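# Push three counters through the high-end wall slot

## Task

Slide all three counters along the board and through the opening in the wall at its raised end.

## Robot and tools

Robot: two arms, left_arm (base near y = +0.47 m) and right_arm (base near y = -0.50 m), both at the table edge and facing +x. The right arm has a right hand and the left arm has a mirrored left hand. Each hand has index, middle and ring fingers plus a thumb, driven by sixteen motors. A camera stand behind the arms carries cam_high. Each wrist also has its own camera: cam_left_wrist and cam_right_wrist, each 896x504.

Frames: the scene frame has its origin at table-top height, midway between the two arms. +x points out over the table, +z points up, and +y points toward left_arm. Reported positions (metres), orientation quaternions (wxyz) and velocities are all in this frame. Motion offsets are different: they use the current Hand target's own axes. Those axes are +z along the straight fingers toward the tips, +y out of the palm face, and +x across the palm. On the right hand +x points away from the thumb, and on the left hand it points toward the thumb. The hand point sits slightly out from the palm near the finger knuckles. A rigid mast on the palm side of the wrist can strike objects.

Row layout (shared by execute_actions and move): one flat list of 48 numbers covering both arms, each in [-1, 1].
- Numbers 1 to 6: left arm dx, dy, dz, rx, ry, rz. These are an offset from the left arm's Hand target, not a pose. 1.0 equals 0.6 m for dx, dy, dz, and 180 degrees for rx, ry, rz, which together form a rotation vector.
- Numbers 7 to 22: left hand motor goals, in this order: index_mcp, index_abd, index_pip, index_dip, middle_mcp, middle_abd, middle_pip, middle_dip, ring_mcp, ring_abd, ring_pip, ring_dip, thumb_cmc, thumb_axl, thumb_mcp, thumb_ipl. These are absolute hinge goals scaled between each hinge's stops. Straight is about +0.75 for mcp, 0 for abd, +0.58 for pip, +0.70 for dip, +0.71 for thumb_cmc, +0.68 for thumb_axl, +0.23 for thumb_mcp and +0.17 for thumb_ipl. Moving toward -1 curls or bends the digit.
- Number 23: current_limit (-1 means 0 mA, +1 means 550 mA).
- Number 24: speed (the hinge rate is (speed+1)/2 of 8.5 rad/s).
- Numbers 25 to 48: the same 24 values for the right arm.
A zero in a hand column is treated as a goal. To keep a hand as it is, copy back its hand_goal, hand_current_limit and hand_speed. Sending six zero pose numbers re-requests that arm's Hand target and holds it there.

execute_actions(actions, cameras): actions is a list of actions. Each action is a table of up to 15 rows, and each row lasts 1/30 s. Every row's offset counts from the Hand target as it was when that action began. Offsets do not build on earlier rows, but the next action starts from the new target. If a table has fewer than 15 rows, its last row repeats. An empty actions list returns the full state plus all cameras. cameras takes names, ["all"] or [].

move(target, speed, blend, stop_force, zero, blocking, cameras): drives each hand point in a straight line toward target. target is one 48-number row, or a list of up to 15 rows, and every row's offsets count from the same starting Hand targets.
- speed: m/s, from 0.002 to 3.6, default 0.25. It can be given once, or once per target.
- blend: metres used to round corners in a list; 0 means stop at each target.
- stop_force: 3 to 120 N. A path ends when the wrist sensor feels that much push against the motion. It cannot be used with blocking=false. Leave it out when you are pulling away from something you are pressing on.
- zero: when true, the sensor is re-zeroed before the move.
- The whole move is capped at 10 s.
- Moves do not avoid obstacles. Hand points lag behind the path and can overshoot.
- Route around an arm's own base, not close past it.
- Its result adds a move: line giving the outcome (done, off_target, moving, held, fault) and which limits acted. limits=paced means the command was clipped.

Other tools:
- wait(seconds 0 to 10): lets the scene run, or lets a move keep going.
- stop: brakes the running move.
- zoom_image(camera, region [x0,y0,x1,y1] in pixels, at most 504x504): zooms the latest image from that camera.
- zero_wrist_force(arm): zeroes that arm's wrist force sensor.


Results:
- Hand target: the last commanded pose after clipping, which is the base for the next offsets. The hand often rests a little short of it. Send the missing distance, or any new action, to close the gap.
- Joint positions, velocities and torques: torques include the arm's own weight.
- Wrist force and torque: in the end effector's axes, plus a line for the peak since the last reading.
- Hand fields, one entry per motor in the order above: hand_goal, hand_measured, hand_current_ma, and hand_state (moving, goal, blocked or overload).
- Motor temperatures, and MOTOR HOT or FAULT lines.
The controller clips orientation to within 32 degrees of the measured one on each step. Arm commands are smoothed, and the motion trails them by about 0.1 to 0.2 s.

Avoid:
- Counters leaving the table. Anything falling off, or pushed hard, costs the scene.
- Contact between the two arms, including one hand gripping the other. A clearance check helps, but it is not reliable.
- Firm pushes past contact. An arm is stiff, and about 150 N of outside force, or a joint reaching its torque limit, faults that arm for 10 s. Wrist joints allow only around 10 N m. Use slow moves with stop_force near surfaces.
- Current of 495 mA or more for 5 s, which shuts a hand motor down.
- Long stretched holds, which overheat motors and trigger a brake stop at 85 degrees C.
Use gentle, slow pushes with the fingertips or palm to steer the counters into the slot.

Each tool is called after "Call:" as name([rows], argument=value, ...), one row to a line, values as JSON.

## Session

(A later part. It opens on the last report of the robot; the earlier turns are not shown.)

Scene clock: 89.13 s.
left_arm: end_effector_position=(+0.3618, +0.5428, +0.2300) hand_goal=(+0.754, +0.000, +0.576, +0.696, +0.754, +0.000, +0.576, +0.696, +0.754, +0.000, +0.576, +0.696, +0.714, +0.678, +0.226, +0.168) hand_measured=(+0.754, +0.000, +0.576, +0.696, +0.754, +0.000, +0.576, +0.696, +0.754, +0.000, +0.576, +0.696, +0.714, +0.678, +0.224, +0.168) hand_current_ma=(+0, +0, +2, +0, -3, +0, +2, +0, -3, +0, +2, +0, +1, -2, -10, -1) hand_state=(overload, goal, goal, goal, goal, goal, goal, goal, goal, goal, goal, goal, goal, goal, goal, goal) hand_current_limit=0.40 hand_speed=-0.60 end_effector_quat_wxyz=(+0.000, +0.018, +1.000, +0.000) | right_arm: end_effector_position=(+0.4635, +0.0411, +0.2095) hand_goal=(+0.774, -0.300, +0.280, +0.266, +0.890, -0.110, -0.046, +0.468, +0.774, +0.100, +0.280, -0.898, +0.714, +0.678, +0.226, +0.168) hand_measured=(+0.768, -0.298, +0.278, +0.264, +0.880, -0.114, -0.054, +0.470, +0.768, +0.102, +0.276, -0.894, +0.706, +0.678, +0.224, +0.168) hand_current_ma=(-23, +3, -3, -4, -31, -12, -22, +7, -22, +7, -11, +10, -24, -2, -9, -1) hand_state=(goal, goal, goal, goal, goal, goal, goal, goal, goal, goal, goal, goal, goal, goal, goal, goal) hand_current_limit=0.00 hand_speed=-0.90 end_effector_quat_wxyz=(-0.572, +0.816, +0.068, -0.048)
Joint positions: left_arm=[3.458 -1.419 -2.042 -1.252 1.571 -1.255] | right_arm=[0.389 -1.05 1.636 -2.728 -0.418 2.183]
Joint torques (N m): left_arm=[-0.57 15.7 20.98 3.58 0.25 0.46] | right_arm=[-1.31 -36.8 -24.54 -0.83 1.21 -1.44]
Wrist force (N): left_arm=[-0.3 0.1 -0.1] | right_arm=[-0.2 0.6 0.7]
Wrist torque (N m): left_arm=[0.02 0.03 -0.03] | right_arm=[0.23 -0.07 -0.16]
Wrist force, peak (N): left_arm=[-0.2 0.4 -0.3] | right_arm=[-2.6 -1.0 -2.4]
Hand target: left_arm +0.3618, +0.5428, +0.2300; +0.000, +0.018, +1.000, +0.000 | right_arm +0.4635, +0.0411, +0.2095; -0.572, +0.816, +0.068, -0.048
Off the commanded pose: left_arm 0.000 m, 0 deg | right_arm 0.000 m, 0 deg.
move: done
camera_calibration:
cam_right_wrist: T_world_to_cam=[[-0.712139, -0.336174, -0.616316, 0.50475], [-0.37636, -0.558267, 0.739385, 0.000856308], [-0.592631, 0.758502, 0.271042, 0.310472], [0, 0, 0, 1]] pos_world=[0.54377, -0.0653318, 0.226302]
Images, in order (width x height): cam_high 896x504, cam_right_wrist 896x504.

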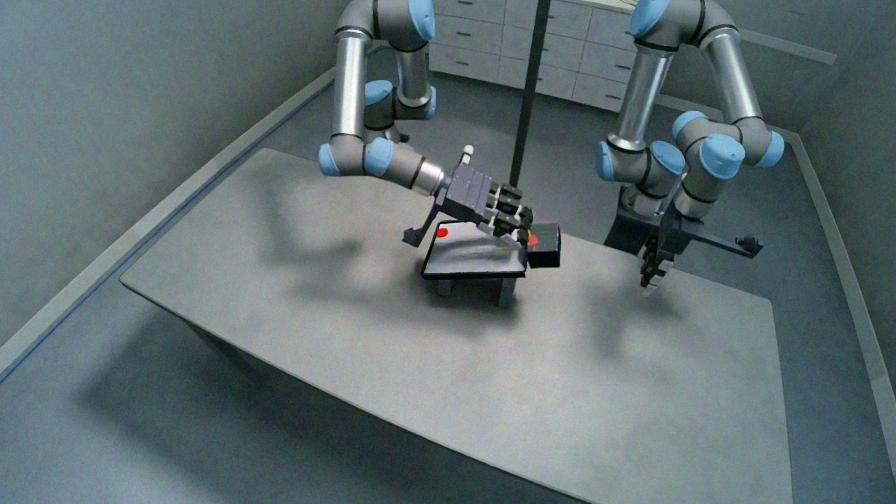

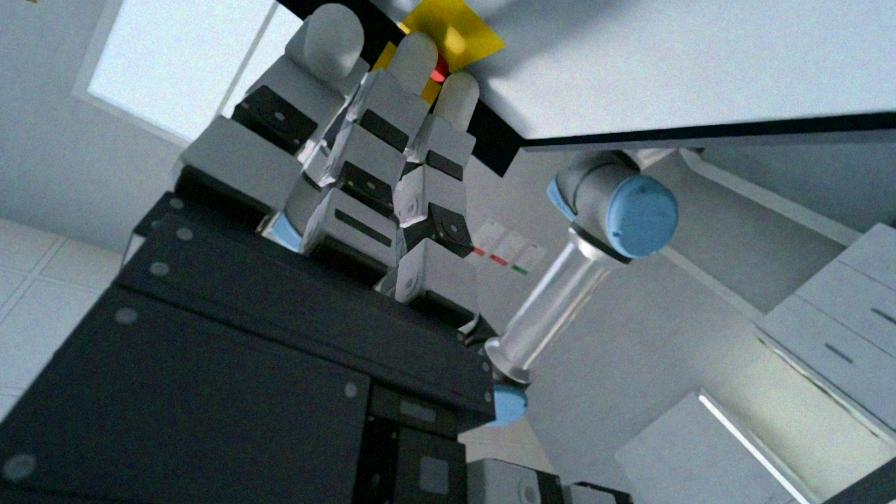

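Call:
move([
  [0,0,0,0,0,0,0.754,0,0.576,0.696,0.754,0,0.576,0.696,0.754,0,0.576,0.696,0.714,0.678,0.226,0.168,0.4,-0.6, -0.009,0,0,0,0,0,0.774,-0.27,0.279,0.265,0.89,-0.11,-0.047,0.467,0.774,0.1,0.279,-0.899,0.714,0.678,0.226,0.168,0.0,-0.9],
  [0,0,0,0,0,0,0.754,0,0.576,0.696,0.754,0,0.576,0.696,0.754,0,0.576,0.696,0.714,0.678,0.226,0.168,0.4,-0.6, -0.009,0,0,0,0,0,0.774,-0.27,0.279,0.265,0.867,-0.1,0.079,0.367,0.774,0.1,0.279,-0.899,0.714,0.678,0.226,0.168,0.0,-0.9],
], speed=0.012, cameras=["cam_high", "cam_right_wrist"])

Call:
zoom_image(camera="cam_right_wrist", region=[220, 0, 540, 260])

Call:
zoom_image(camera="cam_high", region=[480, 200, 580, 280])

Scene clock: 91.13 s.
left_arm: end_effector_position=(+0.3618, +0.5428, +0.2300) hand_goal=(+0.754, +0.000, +0.576, +0.696, +0.754, +0.000, +0.576, +0.696, +0.754, +0.000, +0.576, +0.696, +0.714, +0.678, +0.226, +0.168) hand_measured=(+0.754, +0.000, +0.576, +0.696, +0.754, +0.000, +0.576, +0.696, +0.754, +0.000, +0.576, +0.696, +0.714, +0.678, +0.224, +0.168) hand_current_ma=(+0, +0, +2, +0, -3, +0, +2, +0, -3, +0, +2, +0, +1, -2, -10, -1) hand_state=(overload, goal, goal, goal, goal, goal, goal, goal, goal, goal, goal, goal, goal, goal, goal, goal) hand_current_limit=0.40 hand_speed=-0.60 end_effector_quat_wxyz=(+0.000, +0.018, +1.000, +0.000) | right_arm: end_effector_position=(+0.4582, +0.0402, +0.2095) hand_goal=(+0.774, -0.270, +0.280, +0.266, +0.868, -0.100, +0.080, +0.368, +0.774, +0.100, +0.280, -0.898, +0.714, +0.678, +0.226, +0.168) hand_measured=(+0.766, -0.272, +0.278, +0.264, +0.860, -0.104, +0.074, +0.370, +0.768, +0.102, +0.276, -0.894, +0.706, +0.678, +0.224, +0.168) hand_current_ma=(-24, -6, -3, -4, -26, -7, -18, +8, -22, +7, -11, +10, -24, -2, -9, -1) hand_state=(goal, goal, goal, goal, goal, goal, goal, goal, goal, goal, goal, goal, goal, goal, goal, goal) hand_current_limit=0.00 hand_speed=-0.90 end_effector_quat_wxyz=(-0.572, +0.816, +0.068, -0.048)
Joint positions: left_arm=[3.458 -1.419 -2.042 -1.252 1.571 -1.255] | right_arm=[0.391 -1.059 1.652 -2.738 -0.419 2.187]
Joint torques (N m): left_arm=[-0.36 15.91 21.05 3.64 0.14 0.58] | right_arm=[-1.28 -37 -25.16 -0.99 0.21 -1.11]
Wrist force (N): left_arm=[-0.3 0.2 -0.1] | right_arm=[-0.2 0.5 0.7]
Wrist torque (N m): left_arm=[0.04 0.03 -0.03] | right_arm=[0.22 -0.07 -0.17]
Wrist force, peak (N): left_arm=[0.0 0.5 -0.3] | right_arm=[-0.2 1.2 0.8]
Hand target: left_arm +0.3618, +0.5428, +0.2300; +0.000, +0.018, +1.000, +0.000 | right_arm +0.4582, +0.0402, +0.2095; -0.572, +0.816, +0.068, -0.048
Off the commanded pose: left_arm 0.000 m, 0 deg | right_arm 0.000 m, 0 deg.
move: done
camera_calibration:
cam_right_wrist: T_world_to_cam=[[-0.712139, -0.336174, -0.616316, 0.500707], [-0.37636, -0.558267, 0.739385, -0.00158501], [-0.592631, 0.758502, 0.271042, 0.307938], [0, 0, 0, 1]] pos_world=[0.53847, -0.0661318, 0.226302]
Images, in order (width x height): cam_high 896x504, cam_right_wrist 896x504.

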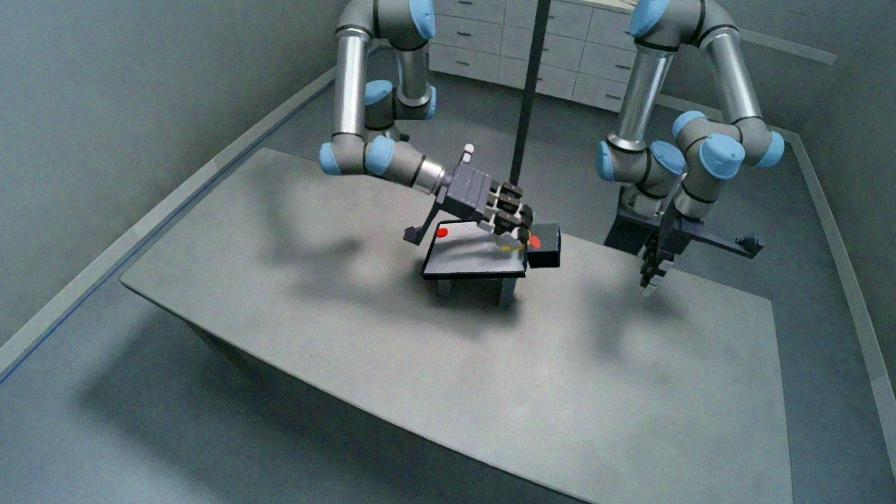

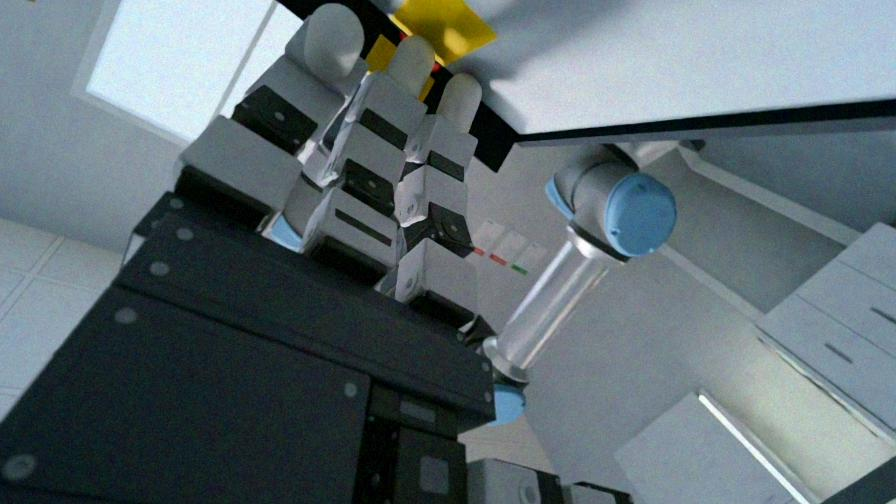

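Scaled by 1.575.

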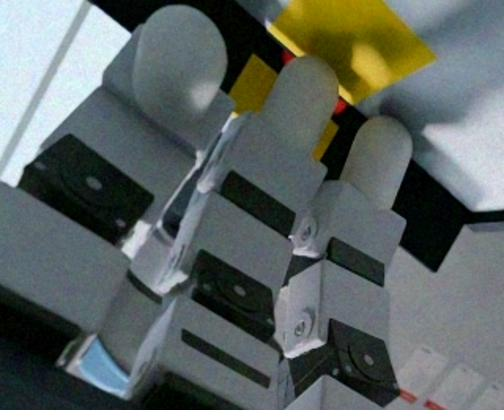

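Scaled by 5.040.

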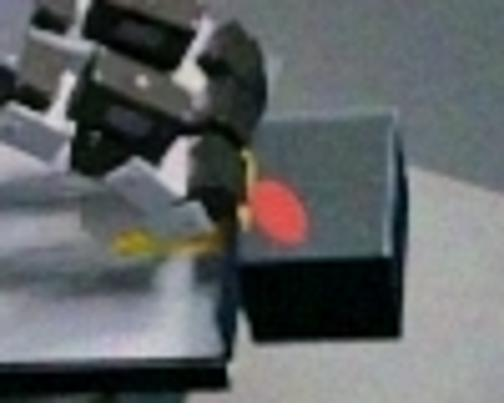

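Call:
move(target=[0,0,0,0,0,0,0.754,0,0.576,0.696,0.754,0,0.576,0.696,0.754,0,0.576,0.696,0.714,0.678,0.226,0.168,0.4,-0.6, 0,0,0,0,0,0,0.774,-0.1,0.279,-0.899,0.867,-0.1,0.079,0.367,0.774,0.1,0.279,-0.899,0.714,0.678,0.226,0.168,0.0,-0.7], speed=0.02)

Call:
move(target=[0,0,0,0,0,0,0.754,0,0.576,0.696,0.754,0,0.576,0.696,0.754,0,0.576,0.696,0.714,0.678,0.226,0.168,0.4,-0.6, 0,-0.0075,0.0089,0,0,0,0.774,-0.1,0.279,-0.899,0.867,-0.1,0.079,0.367,0.774,0.1,0.279,-0.899,0.714,0.678,0.226,0.168,0.0,-0.7], speed=0.01, stop_force=3, cameras=["cam_high", "cam_right_wrist"])

Call:
zoom_image(camera="cam_right_wrist", region=[220, 0, 540, 260])

Call:
zoom_image(camera="cam_high", region=[480, 200, 580, 280])

Scene clock: 93.27 s.
left_arm: end_effector_position=(+0.3618, +0.5428, +0.2300) hand_goal=(+0.754, +0.000, +0.576, +0.696, +0.754, +0.000, +0.576, +0.696, +0.754, +0.000, +0.576, +0.696, +0.714, +0.678, +0.226, +0.168) hand_measured=(+0.754, +0.000, +0.576, +0.696, +0.754, +0.000, +0.576, +0.696, +0.754, +0.000, +0.576, +0.696, +0.714, +0.678, +0.224, +0.168) hand_current_ma=(+0, +0, +2, +0, -3, +0, +2, +0, -3, +0, +2, +0, +1, -2, -10, -1) hand_state=(overload, goal, goal, goal, goal, goal, goal, goal, goal, goal, goal, goal, goal, goal, goal, goal) hand_current_limit=0.40 hand_speed=-0.60 end_effector_quat_wxyz=(+0.000, +0.018, +1.000, +0.000) | right_arm: end_effector_position=(+0.4582, +0.0402, +0.2095) hand_goal=(+0.774, -0.100, +0.280, -0.898, +0.868, -0.100, +0.080, +0.368, +0.774, +0.100, +0.280, -0.898, +0.714, +0.678, +0.226, +0.168) hand_measured=(+0.766, -0.102, +0.280, -0.894, +0.860, -0.104, +0.074, +0.370, +0.768, +0.102, +0.276, -0.894, +0.706, +0.678, +0.224, +0.168) hand_current_ma=(-24, -7, +0, +9, -26, -7, -18, +8, -22, +7, -11, +10, -24, -2, -9, -1) hand_state=(goal, goal, goal, goal, goal, goal, goal, goal, goal, goal, goal, goal, goal, goal, goal, goal) hand_current_limit=0.00 hand_speed=-0.70 end_effector_quat_wxyz=(-0.572, +0.816, +0.068, -0.048)
Joint positions: left_arm=[3.458 -1.419 -2.042 -1.252 1.571 -1.255] | right_arm=[0.391 -1.059 1.652 -2.738 -0.419 2.187]
Joint torques (N m): left_arm=[-0.87 16.62 20.92 3.54 0.28 0.57] | right_arm=[-1.22 -35.41 -22.49 -0.69 3.01 -1.17]
Wrist force (N): left_arm=[-0.1 0.0 -0.2] | right_arm=[-0.1 0.5 0.8]
Wrist torque (N m): left_arm=[0.02 0.00 0.00] | right_arm=[0.22 -0.08 -0.16]
Wrist force, peak (N): left_arm=[0.0 0.5 -0.3] | right_arm=[-0.3 0.6 0.9]
Hand target: left_arm +0.3618, +0.5428, +0.2300; +0.000, +0.018, +1.000, +0.000 | right_arm +0.4582, +0.0402, +0.2095; -0.572, +0.816, +0.068, -0.048
Off the commanded pose: left_arm 0.000 m, 0 deg | right_arm 0.000 m, 0 deg.
move: done

Scene clock: 94.83 s.
left_arm: end_effector_position=(+0.3618, +0.5428, +0.2300) hand_goal=(+0.754, +0.000, +0.576, +0.696, +0.754, +0.000, +0.576, +0.696, +0.754, +0.000, +0.576, +0.696, +0.714, +0.678, +0.226, +0.168) hand_measured=(+0.754, +0.000, +0.576, +0.696, +0.754, +0.000, +0.576, +0.696, +0.754, +0.000, +0.576, +0.696, +0.714, +0.678, +0.224, +0.168) hand_current_ma=(+0, +0, +2, +0, -3, +0, +2, +0, -3, +0, +2, +0, +1, -2, -10, -1) hand_state=(overload, goal, goal, goal, goal, goal, goal, goal, goal, goal, goal, goal, goal, goal, goal, goal) hand_current_limit=0.40 hand_speed=-0.60 end_effector_quat_wxyz=(+0.000, +0.018, +1.000, +0.000) | right_arm: end_effector_position=(+0.4574, +0.0451, +0.2113) hand_goal=(+0.774, -0.100, +0.280, -0.898, +0.868, -0.100, +0.080, +0.368, +0.774, +0.100, +0.280, -0.898, +0.714, +0.678, +0.226, +0.168) hand_measured=(+0.766, -0.102, +0.280, -0.894, +0.850, -0.104, +0.064, +0.362, +0.768, +0.102, +0.276, -0.894, +0.706, +0.678, +0.224, +0.168) hand_current_ma=(-24, -7, +0, +9, -67, -8, -57, -17, -22, +6, -11, +10, -24, -2, -9, -1) hand_state=(goal, goal, goal, goal, goal, goal, goal, goal, goal, goal, goal, goal, goal, goal, goal, goal) hand_current_limit=0.00 hand_speed=-0.70 end_effector_quat_wxyz=(-0.572, +0.816, +0.068, -0.048)
Joint positions: left_arm=[3.458 -1.419 -2.042 -1.252 1.571 -1.255] | right_arm=[0.399 -1.054 1.642 -2.748 -0.424 2.203]
Joint torques (N m): left_arm=[-0.17 15.77 20.89 3.61 0.17 0.63] | right_arm=[-6.53 -55.76 -11.76 -0.8 4.13 -0.99]
Wrist force (N): left_arm=[0.0 0.1 -0.2] | right_arm=[0.1 0.2 -2.3]
Wrist torque (N m): left_arm=[0.03 0.00 0.00] | right_arm=[0.43 0.05 -0.03]
Wrist force, peak (N): left_arm=[-0.2 0.2 -0.5] | right_arm=[0.0 -1.1 -5.3]
Hand target: left_arm +0.3618, +0.5428, +0.2300; +0.000, +0.018, +1.000, +0.000 | right_arm +0.4574, +0.0451, +0.2113; -0.572, +0.816, +0.068, -0.048 (not the last commanded pose)
Off the commanded pose: left_arm 0.000 m, 0 deg | right_arm 0.002 m, 0 deg.
move: contact (right_arm)
camera_calibration:
cam_right_wrist: T_world_to_cam=[[-0.712126, -0.336154, -0.616341, 0.502861], [-0.376384, -0.558279, 0.739365, -0.000520372], [-0.592631, 0.758502, 0.271042, 0.303335], [0, 0, 0, 1]] pos_world=[0.53767, -0.0613318, 0.228102]
Images, in order (width x height): cam_high 896x504, cam_right_wrist 896x504.

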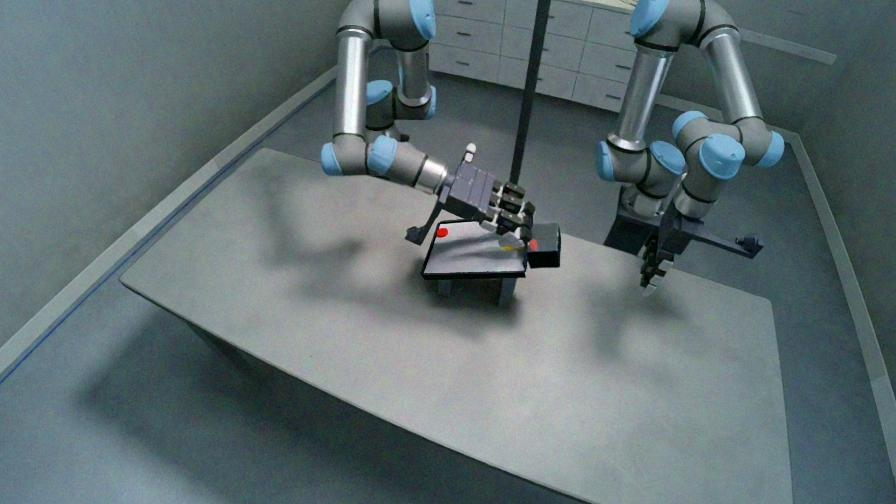

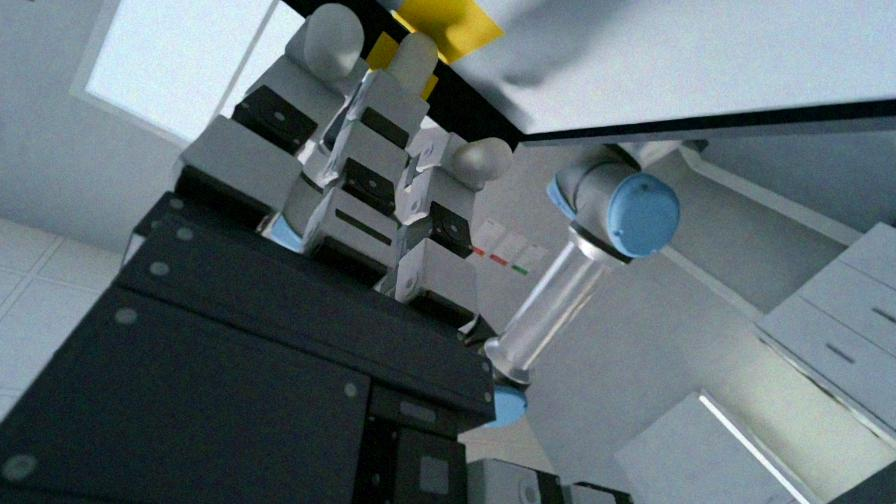

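Scaled by 1.575.

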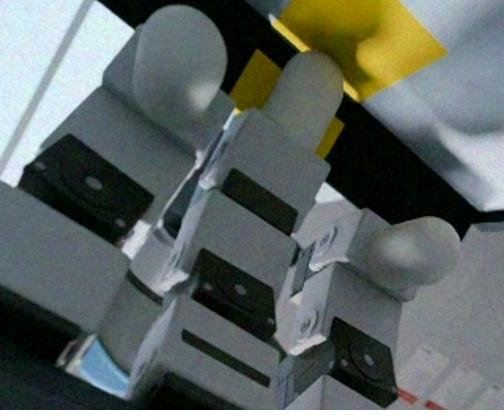

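Scaled by 5.040.

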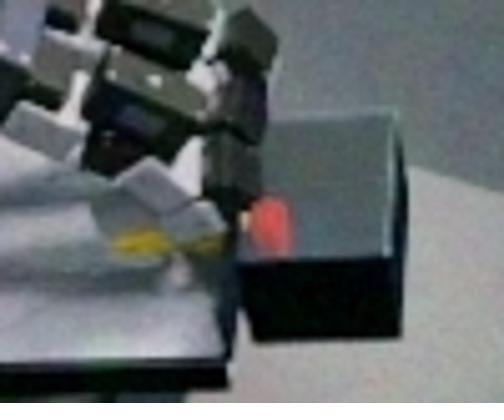

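Call:
move([
  [0,0,0,0,0,0,0.754,0,0.576,0.696,0.754,0,0.576,0.696,0.754,0,0.576,0.696,0.714,0.678,0.226,0.168,0.4,-0.6, 0,0.0217,-0.0362,0,0,0,0.774,-0.1,0.279,-0.899,0.867,-0.1,0.079,0.367,0.774,0.1,0.279,-0.899,0.714,0.678,0.226,0.168,0.0,-0.7],
  [0,0,0,0,0,0,0.754,0,0.576,0.696,0.754,0,0.576,0.696,0.754,0,0.576,0.696,0.714,0.678,0.226,0.168,0.4,-0.6, 0,0.0005,-0.1303,0,0,0,0.774,-0.1,0.279,-0.899,0.867,-0.1,0.079,0.367,0.774,0.1,0.279,-0.899,0.714,0.678,0.226,0.168,0.0,-0.7],
], speed=0.2, blend=[0.01, 0])

Call:
move([
  [0,0,0,0,0,0,0.754,0,0.576,0.696,0.754,0,0.576,0.696,0.754,0,0.576,0.696,0.714,0.678,0.226,0.168,0.4,-0.6, -0.06935,0.16153,-0.1991,0,0,0,0.774,0,0.279,-0.899,0.890,0,-0.047,0.467,0.774,0,0.279,-0.899,0.714,0.678,0.226,0.168,0.0,-0.5],
  [0,0,0,0,0,0,0.754,0,0.576,0.696,0.754,0,0.576,0.696,0.754,0,0.576,0.696,0.714,0.678,0.226,0.168,0.4,-0.6, -0.06935,0.19983,-0.16695,0,0,0,0.774,0,0.279,-0.899,0.890,0,-0.047,0.467,0.774,0,0.279,-0.899,0.714,0.678,0.226,0.168,0.0,-0.5],
], speed=0.2, blend=[0.015, 0], cameras=["cam_high", "cam_right_wrist"])

Call:
zoom_image(camera="cam_high", region=[400, 200, 500, 280])

Call:
zoom_image(camera="cam_high", region=[480, 200, 580, 280])

Scene clock: 98.17 s.
left_arm: end_effector_position=(+0.3618, +0.5428, +0.2300) hand_goal=(+0.754, +0.000, +0.576, +0.696, +0.754, +0.000, +0.576, +0.696, +0.754, +0.000, +0.576, +0.696, +0.714, +0.678, +0.226, +0.168) hand_measured=(+0.754, +0.000, +0.576, +0.696, +0.754, +0.000, +0.576, +0.696, +0.754, +0.000, +0.576, +0.696, +0.714, +0.678, +0.224, +0.168) hand_current_ma=(+0, +0, +2, +0, -3, +0, +2, +0, -3, +0, +2, +0, +1, -2, -10, -1) hand_state=(overload, goal, goal, goal, goal, goal, goal, goal, goal, goal, goal, goal, goal, goal, goal, goal) hand_current_limit=0.40 hand_speed=-0.60 end_effector_quat_wxyz=(+0.000, +0.018, +1.000, +0.000) | right_arm: end_effector_position=(+0.4696, -0.0274, +0.2377) hand_goal=(+0.774, -0.100, +0.280, -0.898, +0.868, -0.100, +0.080, +0.368, +0.774, +0.100, +0.280, -0.898, +0.714, +0.678, +0.226, +0.168) hand_measured=(+0.766, -0.102, +0.280, -0.894, +0.850, -0.102, +0.074, +0.364, +0.766, +0.102, +0.276, -0.894, +0.706, +0.678, +0.224, +0.168) hand_current_ma=(-27, -6, +0, +9, -67, -7, -18, -9, -25, +6, -11, +10, -24, -2, -9, -1) hand_state=(goal, goal, goal, goal, goal, goal, goal, goal, goal, goal, goal, goal, goal, goal, goal, goal) hand_current_limit=0.00 hand_speed=-0.70 end_effector_quat_wxyz=(-0.572, +0.816, +0.068, -0.048)
Joint positions: left_arm=[3.458 -1.419 -2.042 -1.252 1.571 -1.255] | right_arm=[0.279 -1.197 1.717 -2.422 -0.37 1.925]
Joint torques (N m): left_arm=[0.06 16.01 20.96 3.7 0.22 0.42] | right_arm=[-4.43 -50.31 -14.82 -0.48 -0.97 -0.67]
Wrist force (N): left_arm=[0.0 0.0 -0.1] | right_arm=[-0.5 0.7 0.9]
Wrist torque (N m): left_arm=[0.01 0.00 0.00] | right_arm=[0.23 -0.03 -0.20]
Wrist force, peak (N): left_arm=[-0.2 0.4 -0.3] | right_arm=[-0.4 2.4 0.8]
Hand target: left_arm +0.3618, +0.5428, +0.2300; +0.000, +0.018, +1.000, +0.000 | right_arm +0.4696, -0.0275, +0.2378; -0.572, +0.816, +0.068, -0.048
Off the commanded pose: left_arm 0.000 m, 0 deg | right_arm 0.000 m, 0 deg.
move: done

Scene clock: 99.63 s.
left_arm: end_effector_position=(+0.3618, +0.5428, +0.2300) hand_goal=(+0.754, +0.000, +0.576, +0.696, +0.754, +0.000, +0.576, +0.696, +0.754, +0.000, +0.576, +0.696, +0.714, +0.678, +0.226, +0.168) hand_measured=(+0.754, +0.000, +0.576, +0.696, +0.754, +0.000, +0.576, +0.696, +0.754, +0.000, +0.576, +0.696, +0.714, +0.678, +0.224, +0.168) hand_current_ma=(+0, +0, +2, +0, -3, +0, +2, +0, -3, +0, +2, +0, +1, -2, -10, -1) hand_state=(overload, goal, goal, goal, goal, goal, goal, goal, goal, goal, goal, goal, goal, goal, goal, goal) hand_current_limit=0.40 hand_speed=-0.60 end_effector_quat_wxyz=(+0.000, +0.018, +1.000, +0.000) | right_arm: end_effector_position=(+0.4509, -0.1676, +0.1594) hand_goal=(+0.774, +0.000, +0.280, -0.898, +0.890, +0.000, -0.046, +0.468, +0.774, +0.000, +0.280, -0.898, +0.714, +0.678, +0.226, +0.168) hand_measured=(+0.766, -0.002, +0.280, -0.894, +0.868, -0.002, -0.046, +0.464, +0.766, +0.002, +0.276, -0.894, +0.706, +0.678, +0.224, +0.168) hand_current_ma=(-28, -7, +0, +9, -81, -7, +2, -9, -26, +7, -11, +10, -24, -2, -9, -1) hand_state=(goal, goal, goal, goal, blocked, goal, goal, goal, goal, goal, goal, goal, goal, goal, goal, goal) hand_current_limit=0.00 hand_speed=-0.50 end_effector_quat_wxyz=(-0.572, +0.816, +0.068, -0.048)
Joint positions: left_arm=[3.458 -1.419 -2.042 -1.252 1.571 -1.255] | right_arm=[0.034 -1.334 1.95 -1.871 -0.368 1.233]
Joint torques (N m): left_arm=[0.12 15.75 21.44 3.59 0.36 0.51] | right_arm=[-2.64 -25.6 -18.29 -3.4 -0.86 -1.06]
Wrist force (N): left_arm=[0.0 0.1 -0.2] | right_arm=[-0.4 0.7 0.8]
Wrist torque (N m): left_arm=[0.04 -0.02 0.00] | right_arm=[0.27 -0.03 -0.07]
Wrist force, peak (N): left_arm=[-0.2 0.1 -0.5] | right_arm=[-0.5 2.3 2.0]
Hand target: left_arm +0.3618, +0.5428, +0.2300; +0.000, +0.018, +1.000, +0.000 | right_arm +0.4510, -0.1676, +0.1593; -0.572, +0.816, +0.068, -0.048
Off the commanded pose: left_arm 0.000 m, 0 deg | right_arm 0.000 m, 0 deg.
move: done
camera_calibration:
cam_right_wrist: T_world_to_cam=[[-0.712126, -0.336154, -0.616341, 0.394753], [-0.376384, -0.558279, 0.739365, -0.0832282], [-0.592631, 0.758502, 0.271042, 0.47497], [0, 0, 0, 1]] pos_world=[0.53127, -0.274032, 0.176102]
Images, in order (width x height): cam_high 896x504, cam_right_wrist 896x504.

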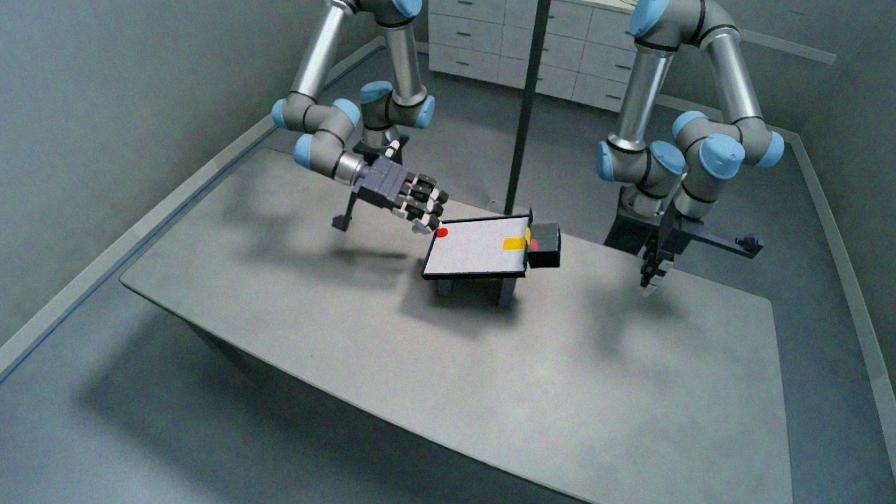

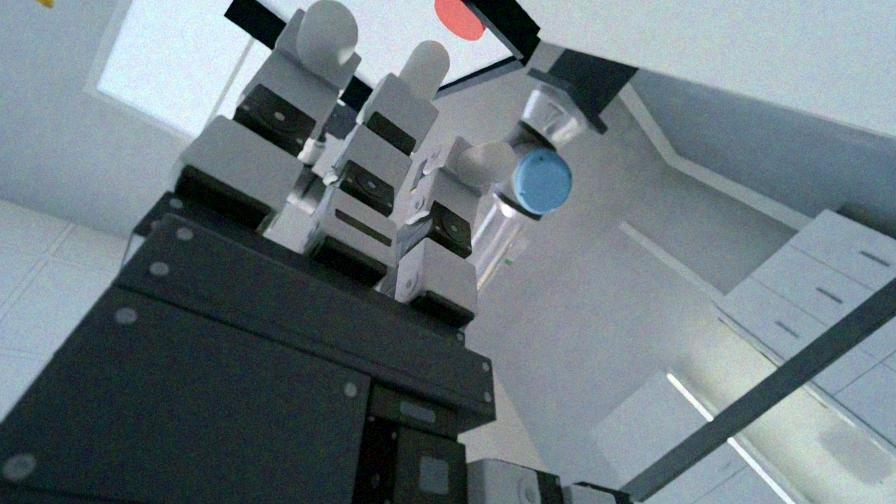

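Scaled by 5.040.

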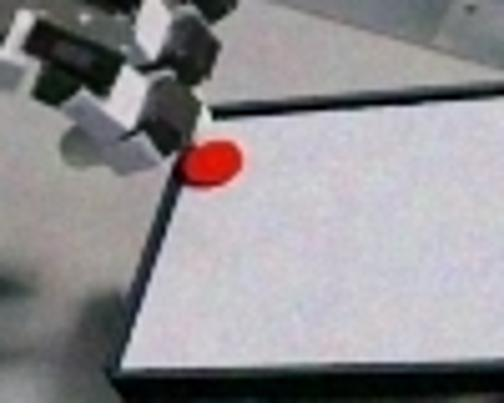

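Scaled by 5.040.

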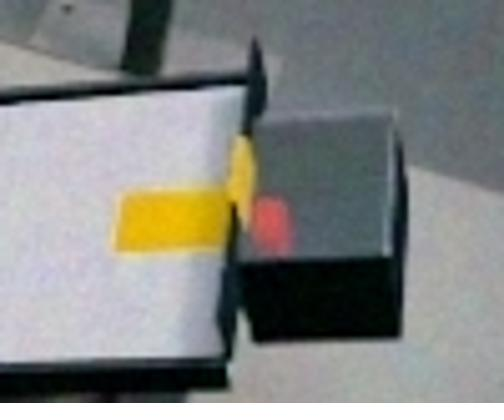

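Call:
move(target=[0,0,0,0,0,0,0.754,0,0.576,0.696,0.754,0,0.576,0.696,0.754,0,0.576,0.696,0.714,0.678,0.226,0.168,0.4,-0.6, 0,0.0191,0.0161,0,0,0,0.774,0,0.279,-0.899,0.890,0,-0.047,0.467,0.774,0,0.279,-0.899,0.714,0.678,0.226,0.168,0.0,-0.5], speed=0.08)

Call:
move(target=[0,0,0,0,0,0,0.754,0,0.576,0.696,0.754,0,0.576,0.696,0.754,0,0.576,0.696,0.714,0.678,0.226,0.168,0.4,-0.6, 0,0.0166,0.0139,0,0,0,0.774,0,0.279,-0.899,0.890,0,-0.047,0.467,0.774,0,0.279,-0.899,0.714,0.678,0.226,0.168,0.0,-0.5], speed=0.012, stop_force=3, cameras=["cam_high", "cam_right_wrist"])

Call:
zoom_image(camera="cam_high", region=[400, 200, 500, 280])

Call:
zoom_image(camera="cam_right_wrist", region=[260, 0, 640, 240])

Scene clock: 101.60 s.
left_arm: end_effector_position=(+0.3618, +0.5428, +0.2300) hand_goal=(+0.754, +0.000, +0.576, +0.696, +0.754, +0.000, +0.576, +0.696, +0.754, +0.000, +0.576, +0.696, +0.714, +0.678, +0.226, +0.168) hand_measured=(+0.754, +0.000, +0.576, +0.696, +0.754, +0.000, +0.576, +0.696, +0.754, +0.000, +0.576, +0.696, +0.714, +0.678, +0.224, +0.168) hand_current_ma=(+0, +0, +2, +0, -3, +0, +2, +0, -3, +0, +2, +0, +1, -2, -10, -1) hand_state=(overload, goal, goal, goal, goal, goal, goal, goal, goal, goal, goal, goal, goal, goal, goal, goal) hand_current_limit=0.40 hand_speed=-0.60 end_effector_quat_wxyz=(+0.000, +0.018, +1.000, +0.000) | right_arm: end_effector_position=(+0.4500, -0.1625, +0.1452) hand_goal=(+0.774, +0.000, +0.280, -0.898, +0.890, +0.000, -0.046, +0.468, +0.774, +0.000, +0.280, -0.898, +0.714, +0.678, +0.226, +0.168) hand_measured=(+0.766, -0.002, +0.280, -0.894, +0.868, -0.002, -0.046, +0.464, +0.766, +0.002, +0.276, -0.894, +0.706, +0.678, +0.224, +0.168) hand_current_ma=(-28, -7, +0, +9, -81, -7, +2, -9, -26, +7, -11, +10, -24, -2, -9, -1) hand_state=(goal, goal, goal, goal, blocked, goal, goal, goal, goal, goal, goal, goal, goal, goal, goal, goal) hand_current_limit=0.00 hand_speed=-0.50 end_effector_quat_wxyz=(-0.572, +0.816, +0.068, -0.048)
Joint positions: left_arm=[3.458 -1.419 -2.042 -1.252 1.571 -1.255] | right_arm=[0.044 -1.308 1.969 -1.94 -0.365 1.26]
Joint torques (N m): left_arm=[-0.69 15.9 21.03 3.71 0.19 0.43] | right_arm=[-2.33 -42.92 -24.63 -0.16 3.11 -1.63]
Wrist force (N): left_arm=[-0.1 0.0 -0.1] | right_arm=[-0.1 0.8 0.7]
Wrist torque (N m): left_arm=[0.02 0.01 -0.01] | right_arm=[0.29 -0.07 -0.17]
Wrist force, peak (N): left_arm=[-0.3 0.1 -0.3] | right_arm=[-0.3 1.0 1.0]
Hand target: left_arm +0.3618, +0.5428, +0.2300; +0.000, +0.018, +1.000, +0.000 | right_arm +0.4501, -0.1626, +0.1453; -0.572, +0.816, +0.068, -0.048
Off the commanded pose: left_arm 0.000 m, 0 deg | right_arm 0.000 m, 0 deg.
move: done

Scene clock: 103.07 s.
left_arm: end_effector_position=(+0.3618, +0.5428, +0.2300) hand_goal=(+0.754, +0.000, +0.576, +0.696, +0.754, +0.000, +0.576, +0.696, +0.754, +0.000, +0.576, +0.696, +0.714, +0.678, +0.226, +0.168) hand_measured=(+0.754, +0.000, +0.576, +0.696, +0.754, +0.000, +0.576, +0.696, +0.754, +0.000, +0.576, +0.696, +0.714, +0.678, +0.224, +0.168) hand_current_ma=(+0, +0, +2, +0, -3, +0, +2, +0, -3, +0, +2, +0, +1, -2, -10, -1) hand_state=(overload, goal, goal, goal, goal, goal, goal, goal, goal, goal, goal, goal, goal, goal, goal, goal) hand_current_limit=0.40 hand_speed=-0.60 end_effector_quat_wxyz=(+0.000, +0.018, +1.000, +0.000) | right_arm: end_effector_position=(+0.4499, -0.1611, +0.1411) hand_goal=(+0.774, +0.000, +0.280, -0.898, +0.890, +0.000, -0.046, +0.468, +0.774, +0.000, +0.280, -0.898, +0.714, +0.678, +0.226, +0.168) hand_measured=(+0.766, -0.002, +0.280, -0.894, +0.886, -0.002, -0.050, +0.466, +0.766, +0.002, +0.276, -0.894, +0.706, +0.678, +0.224, +0.168) hand_current_ma=(-28, -7, +0, +9, -9, -5, -9, -8, -26, +7, -11, +10, -24, -2, -9, -1) hand_state=(goal, goal, goal, goal, goal, goal, goal, goal, goal, goal, goal, goal, goal, goal, goal, goal) hand_current_limit=0.00 hand_speed=-0.50 end_effector_quat_wxyz=(-0.572, +0.816, +0.068, -0.048)
Joint positions: left_arm=[3.458 -1.419 -2.042 -1.252 1.571 -1.255] | right_arm=[0.047 -1.301 1.974 -1.96 -0.364 1.268]
Joint torques (N m): left_arm=[-0.75 15.59 21.61 3.78 0.28 0.64] | right_arm=[-7.24 -42.51 -24.03 -3.12 -0.99 -1.63]
Wrist force (N): left_arm=[0.0 0.1 -0.1] | right_arm=[-0.3 0.5 0.7]
Wrist torque (N m): left_arm=[0.02 0.00 0.00] | right_arm=[0.31 -0.06 -0.09]
Wrist force, peak (N): left_arm=[-0.2 0.2 -0.4] | right_arm=[-0.3 -1.3 -2.0]
Hand target: left_arm +0.3618, +0.5428, +0.2300; +0.000, +0.018, +1.000, +0.000 | right_arm +0.4499, -0.1611, +0.1411; -0.572, +0.816, +0.068, -0.048 (not the last commanded pose)
Off the commanded pose: left_arm 0.000 m, 0 deg | right_arm 0.009 m, 0 deg.
move: contact (right_arm)
camera_calibration:
cam_right_wrist: T_world_to_cam=[[-0.712104, -0.336119, -0.616386, 0.384914], [-0.376428, -0.558299, 0.739327, -0.0664037], [-0.59263, 0.758502, 0.271043, 0.474271], [0, 0, 0, 1]] pos_world=[0.53017, -0.267432, 0.157802]
Images, in order (width x height): cam_high 896x504, cam_right_wrist 896x504.

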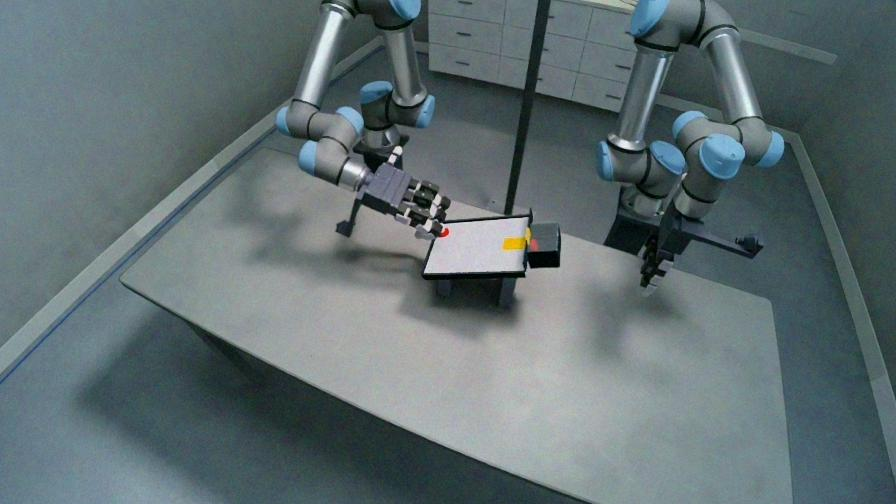

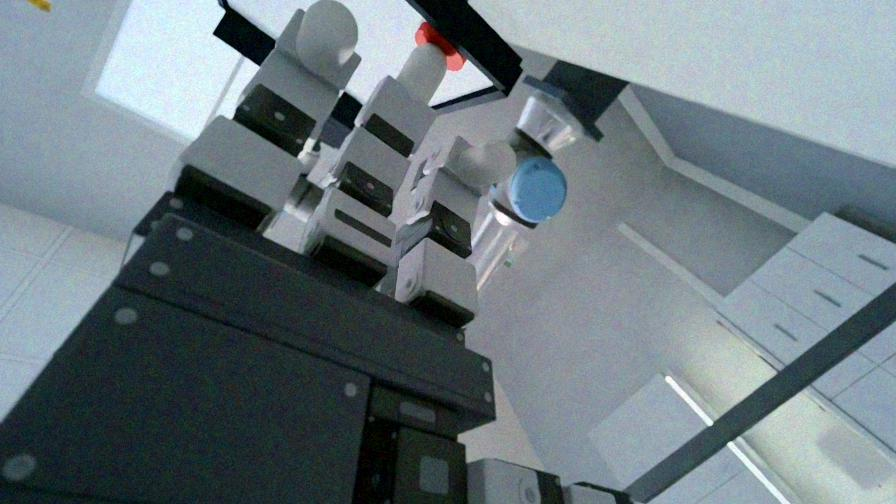

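Scaled by 5.040.

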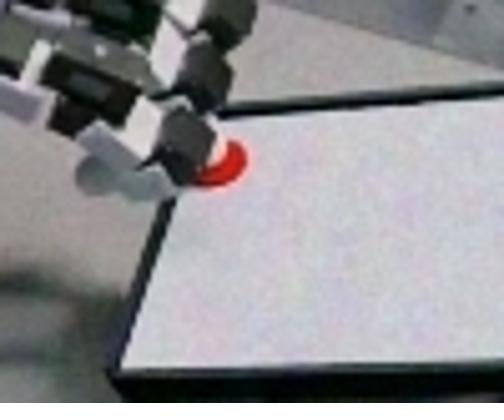

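Scaled by 1.326.

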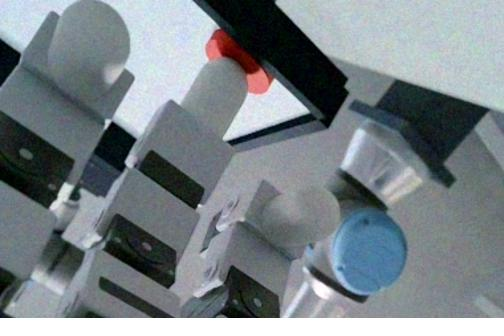

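Call:
move([
  [0,0,0,0,0,0,0.754,0,0.576,0.696,0.754,0,0.576,0.696,0.754,0,0.576,0.696,0.714,0.678,0.226,0.168,0.4,-0.6, 0,0.0020,0.0017,0,0,0,0.774,0,0.279,-0.899,0.890,0,-0.047,0.467,0.774,0,0.279,-0.899,0.714,0.678,0.226,0.168,0.0,-0.5],
  [0,0,0,0,0,0,0.754,0,0.576,0.696,0.754,0,0.576,0.696,0.754,0,0.576,0.696,0.714,0.678,0.226,0.168,0.4,-0.6, 0.084,0.0020,0.0017,0,0,0,0.774,0,0.279,-0.899,0.890,0,-0.047,0.467,0.774,0,0.279,-0.899,0.714,0.678,0.226,0.168,0.0,-0.5],
], speed=0.06, cameras=["cam_high", "cam_right_wrist"])

Call:
zoom_image(camera="cam_high", region=[400, 200, 500, 280])

Call:
move(target=[0,0,0,0,0,0,0.754,0,0.576,0.696,0.754,0,0.576,0.696,0.754,0,0.576,0.696,0.714,0.678,0.226,0.168,0.4,-0.6, 0,-0.0383,-0.0322,0,0,0,0.774,0,0.279,-0.899,0.890,0,-0.047,0.467,0.774,0,0.279,-0.899,0.714,0.678,0.226,0.168,0.0,-0.5], speed=0.12, cameras=["cam_high", "cam_right_wrist"])

Call:
zoom_image(camera="cam_high", region=[400, 200, 500, 280])

Call:
zoom_image(camera="cam_right_wrist", region=[260, 0, 640, 240])

Scene clock: 106.20 s.
left_arm: end_effector_position=(+0.3618, +0.5428, +0.2300) hand_goal=(+0.754, +0.000, +0.576, +0.696, +0.754, +0.000, +0.576, +0.696, +0.754, +0.000, +0.576, +0.696, +0.714, +0.678, +0.226, +0.168) hand_measured=(+0.754, +0.000, +0.576, +0.696, +0.754, +0.000, +0.576, +0.696, +0.754, +0.000, +0.576, +0.696, +0.714, +0.678, +0.224, +0.168) hand_current_ma=(+0, +0, +2, +0, -3, +0, +2, +0, -3, +0, +2, +0, +1, -2, -10, -1) hand_state=(overload, goal, goal, goal, goal, goal, goal, goal, goal, goal, goal, goal, goal, goal, goal, goal) hand_current_limit=0.40 hand_speed=-0.60 end_effector_quat_wxyz=(+0.000, +0.018, +1.000, +0.000) | right_arm: end_effector_position=(+0.4994, -0.1521, +0.1395) hand_goal=(+0.774, +0.000, +0.280, -0.898, +0.890, +0.000, -0.046, +0.468, +0.774, +0.000, +0.280, -0.898, +0.714, +0.678, +0.226, +0.168) hand_measured=(+0.766, -0.002, +0.280, -0.894, +0.906, -0.002, -0.046, +0.464, +0.766, +0.002, +0.276, -0.894, +0.706, +0.678, +0.224, +0.168) hand_current_ma=(-28, -6, +0, +9, +56, -3, -2, -9, -26, +6, -11, +10, -24, -2, -9, -1) hand_state=(goal, goal, goal, goal, goal, goal, goal, goal, goal, goal, goal, goal, goal, goal, goal, goal) hand_current_limit=0.00 hand_speed=-0.50 end_effector_quat_wxyz=(-0.572, +0.816, +0.068, -0.048)
Joint positions: left_arm=[3.458 -1.419 -2.042 -1.252 1.571 -1.255] | right_arm=[0.058 -1.194 1.835 -1.953 -0.361 1.296]
Joint torques (N m): left_arm=[-1.02 15.52 20.9 3.8 0.31 0.56] | right_arm=[-0.18 -42.52 -18.13 -3.36 2.71 -1.72]
Wrist force (N): left_arm=[-0.1 0.1 0.0] | right_arm=[0.0 -1.5 -1.6]
Wrist torque (N m): left_arm=[0.02 0.01 -0.01] | right_arm=[0.52 0.02 -0.20]
Wrist force, peak (N): left_arm=[0.1 0.1 -0.5] | right_arm=[-1.2 -3.2 -5.1]
Hand target: left_arm +0.3618, +0.5428, +0.2300; +0.000, +0.018, +1.000, +0.000 | right_arm +0.4995, -0.1522, +0.1396; -0.572, +0.816, +0.068, -0.048
Off the commanded pose: left_arm 0.000 m, 0 deg | right_arm 0.000 m, 0 deg.
move: done
camera_calibration:
cam_right_wrist: T_world_to_cam=[[-0.712216, -0.336189, -0.616219, 0.422322], [-0.376238, -0.558286, 0.739433, -0.0417779], [-0.592616, 0.758481, 0.271133, 0.497294], [0, 0, 0, 1]] pos_world=[0.57977, -0.258532, 0.156302]
Images, in order (width x height): cam_high 896x504, cam_right_wrist 896x504.

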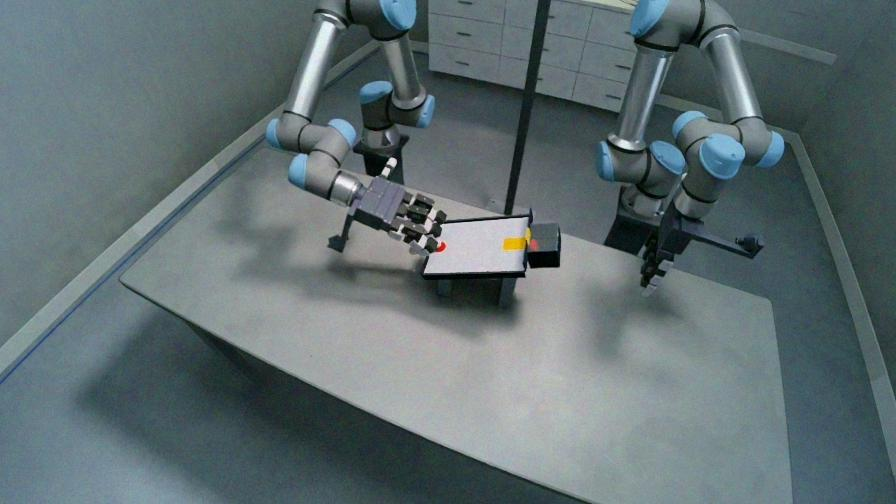

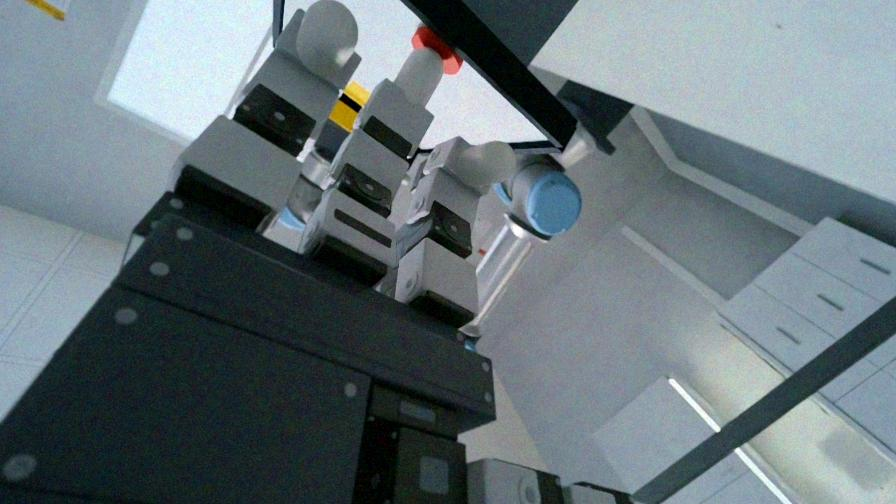

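Scaled by 5.040.

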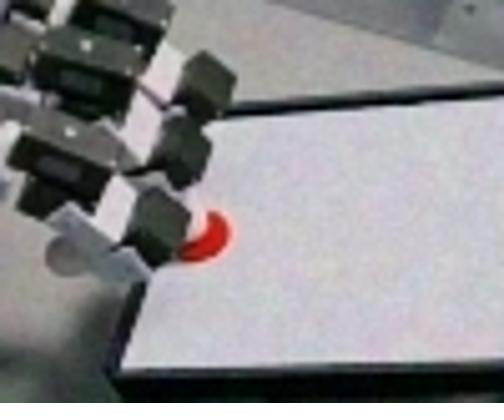

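Scene clock: 107.07 s.
left_arm: end_effector_position=(+0.3618, +0.5428, +0.2300) hand_goal=(+0.754, +0.000, +0.576, +0.696, +0.754, +0.000, +0.576, +0.696, +0.754, +0.000, +0.576, +0.696, +0.714, +0.678, +0.226, +0.168) hand_measured=(+0.754, +0.000, +0.576, +0.696, +0.754, +0.000, +0.576, +0.696, +0.754, +0.000, +0.576, +0.696, +0.714, +0.678, +0.224, +0.168) hand_current_ma=(+0, +0, +2, +0, -3, +0, +2, +0, -3, +0, +2, +0, +1, -2, -10, -1) hand_state=(overload, goal, goal, goal, goal, goal, goal, goal, goal, goal, goal, goal, goal, goal, goal, goal) hand_current_limit=0.40 hand_speed=-0.60 end_effector_quat_wxyz=(+0.000, +0.018, +1.000, +0.000) | right_arm: end_effector_position=(+0.5013, -0.1624, +0.1678) hand_goal=(+0.774, +0.000, +0.280, -0.898, +0.890, +0.000, -0.046, +0.468, +0.774, +0.000, +0.280, -0.898, +0.714, +0.678, +0.226, +0.168) hand_measured=(+0.766, -0.002, +0.280, -0.894, +0.882, -0.002, -0.046, +0.466, +0.766, +0.002, +0.276, -0.894, +0.706, +0.678, +0.224, +0.168) hand_current_ma=(-28, -6, +0, +9, -24, -3, -2, -8, -26, +6, -11, +10, -24, -2, -9, -1) hand_state=(goal, goal, goal, goal, goal, goal, goal, goal, goal, goal, goal, goal, goal, goal, goal, goal) hand_current_limit=0.00 hand_speed=-0.50 end_effector_quat_wxyz=(-0.572, +0.816, +0.068, -0.048)
Joint positions: left_arm=[3.458 -1.419 -2.042 -1.252 1.571 -1.255] | right_arm=[0.039 -1.239 1.799 -1.827 -0.366 1.247]
Joint torques (N m): left_arm=[-0.15 15.43 21.17 3.67 0.3 0.55] | right_arm=[8.2 -31.45 -12.84 -1.89 2.19 2.29]
Wrist force (N): left_arm=[-0.2 0.0 -0.3] | right_arm=[-0.2 0.8 0.8]
Wrist torque (N m): left_arm=[0.03 0.02 -0.02] | right_arm=[0.26 -0.06 -0.14]
Wrist force, peak (N): left_arm=[-0.1 0.3 -0.3] | right_arm=[0.0 -1.3 -1.6]
Hand target: left_arm +0.3618, +0.5428, +0.2300; +0.000, +0.018, +1.000, +0.000 | right_arm +0.5012, -0.1623, +0.1678; -0.572, +0.816, +0.068, -0.048
Off the commanded pose: left_arm 0.000 m, 0 deg | right_arm 0.000 m, 0 deg.
move: done
camera_calibration:
cam_right_wrist: T_world_to_cam=[[-0.711904, -0.336184, -0.616581, 0.437466], [-0.3767, -0.558179, 0.739279, -0.0674506], [-0.592696, 0.758562, 0.270729, 0.498642], [0, 0, 0, 1]] pos_world=[0.581569, -0.268831, 0.184601]
Images, in order (width x height): cam_high 896x504, cam_right_wrist 896x504.

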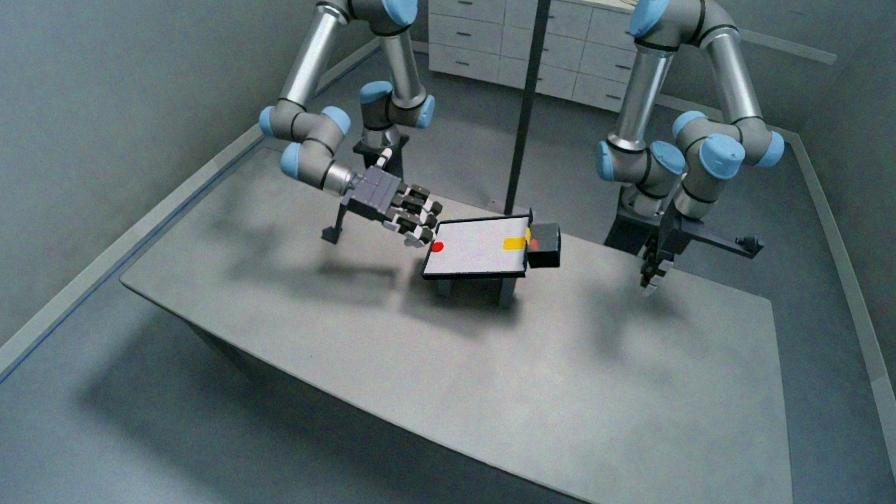

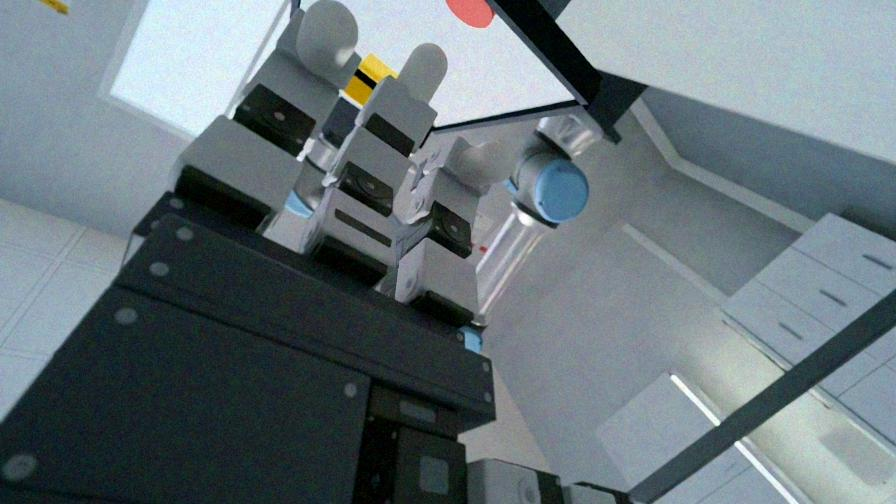

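Scaled by 5.040.

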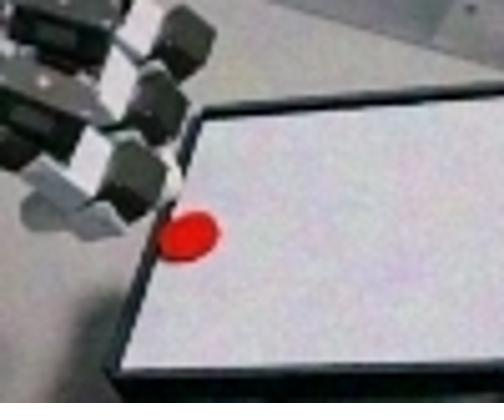

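Scaled by 1.326.

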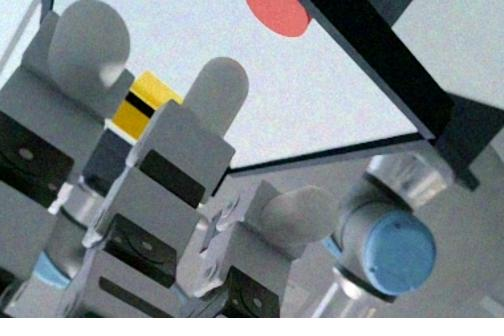

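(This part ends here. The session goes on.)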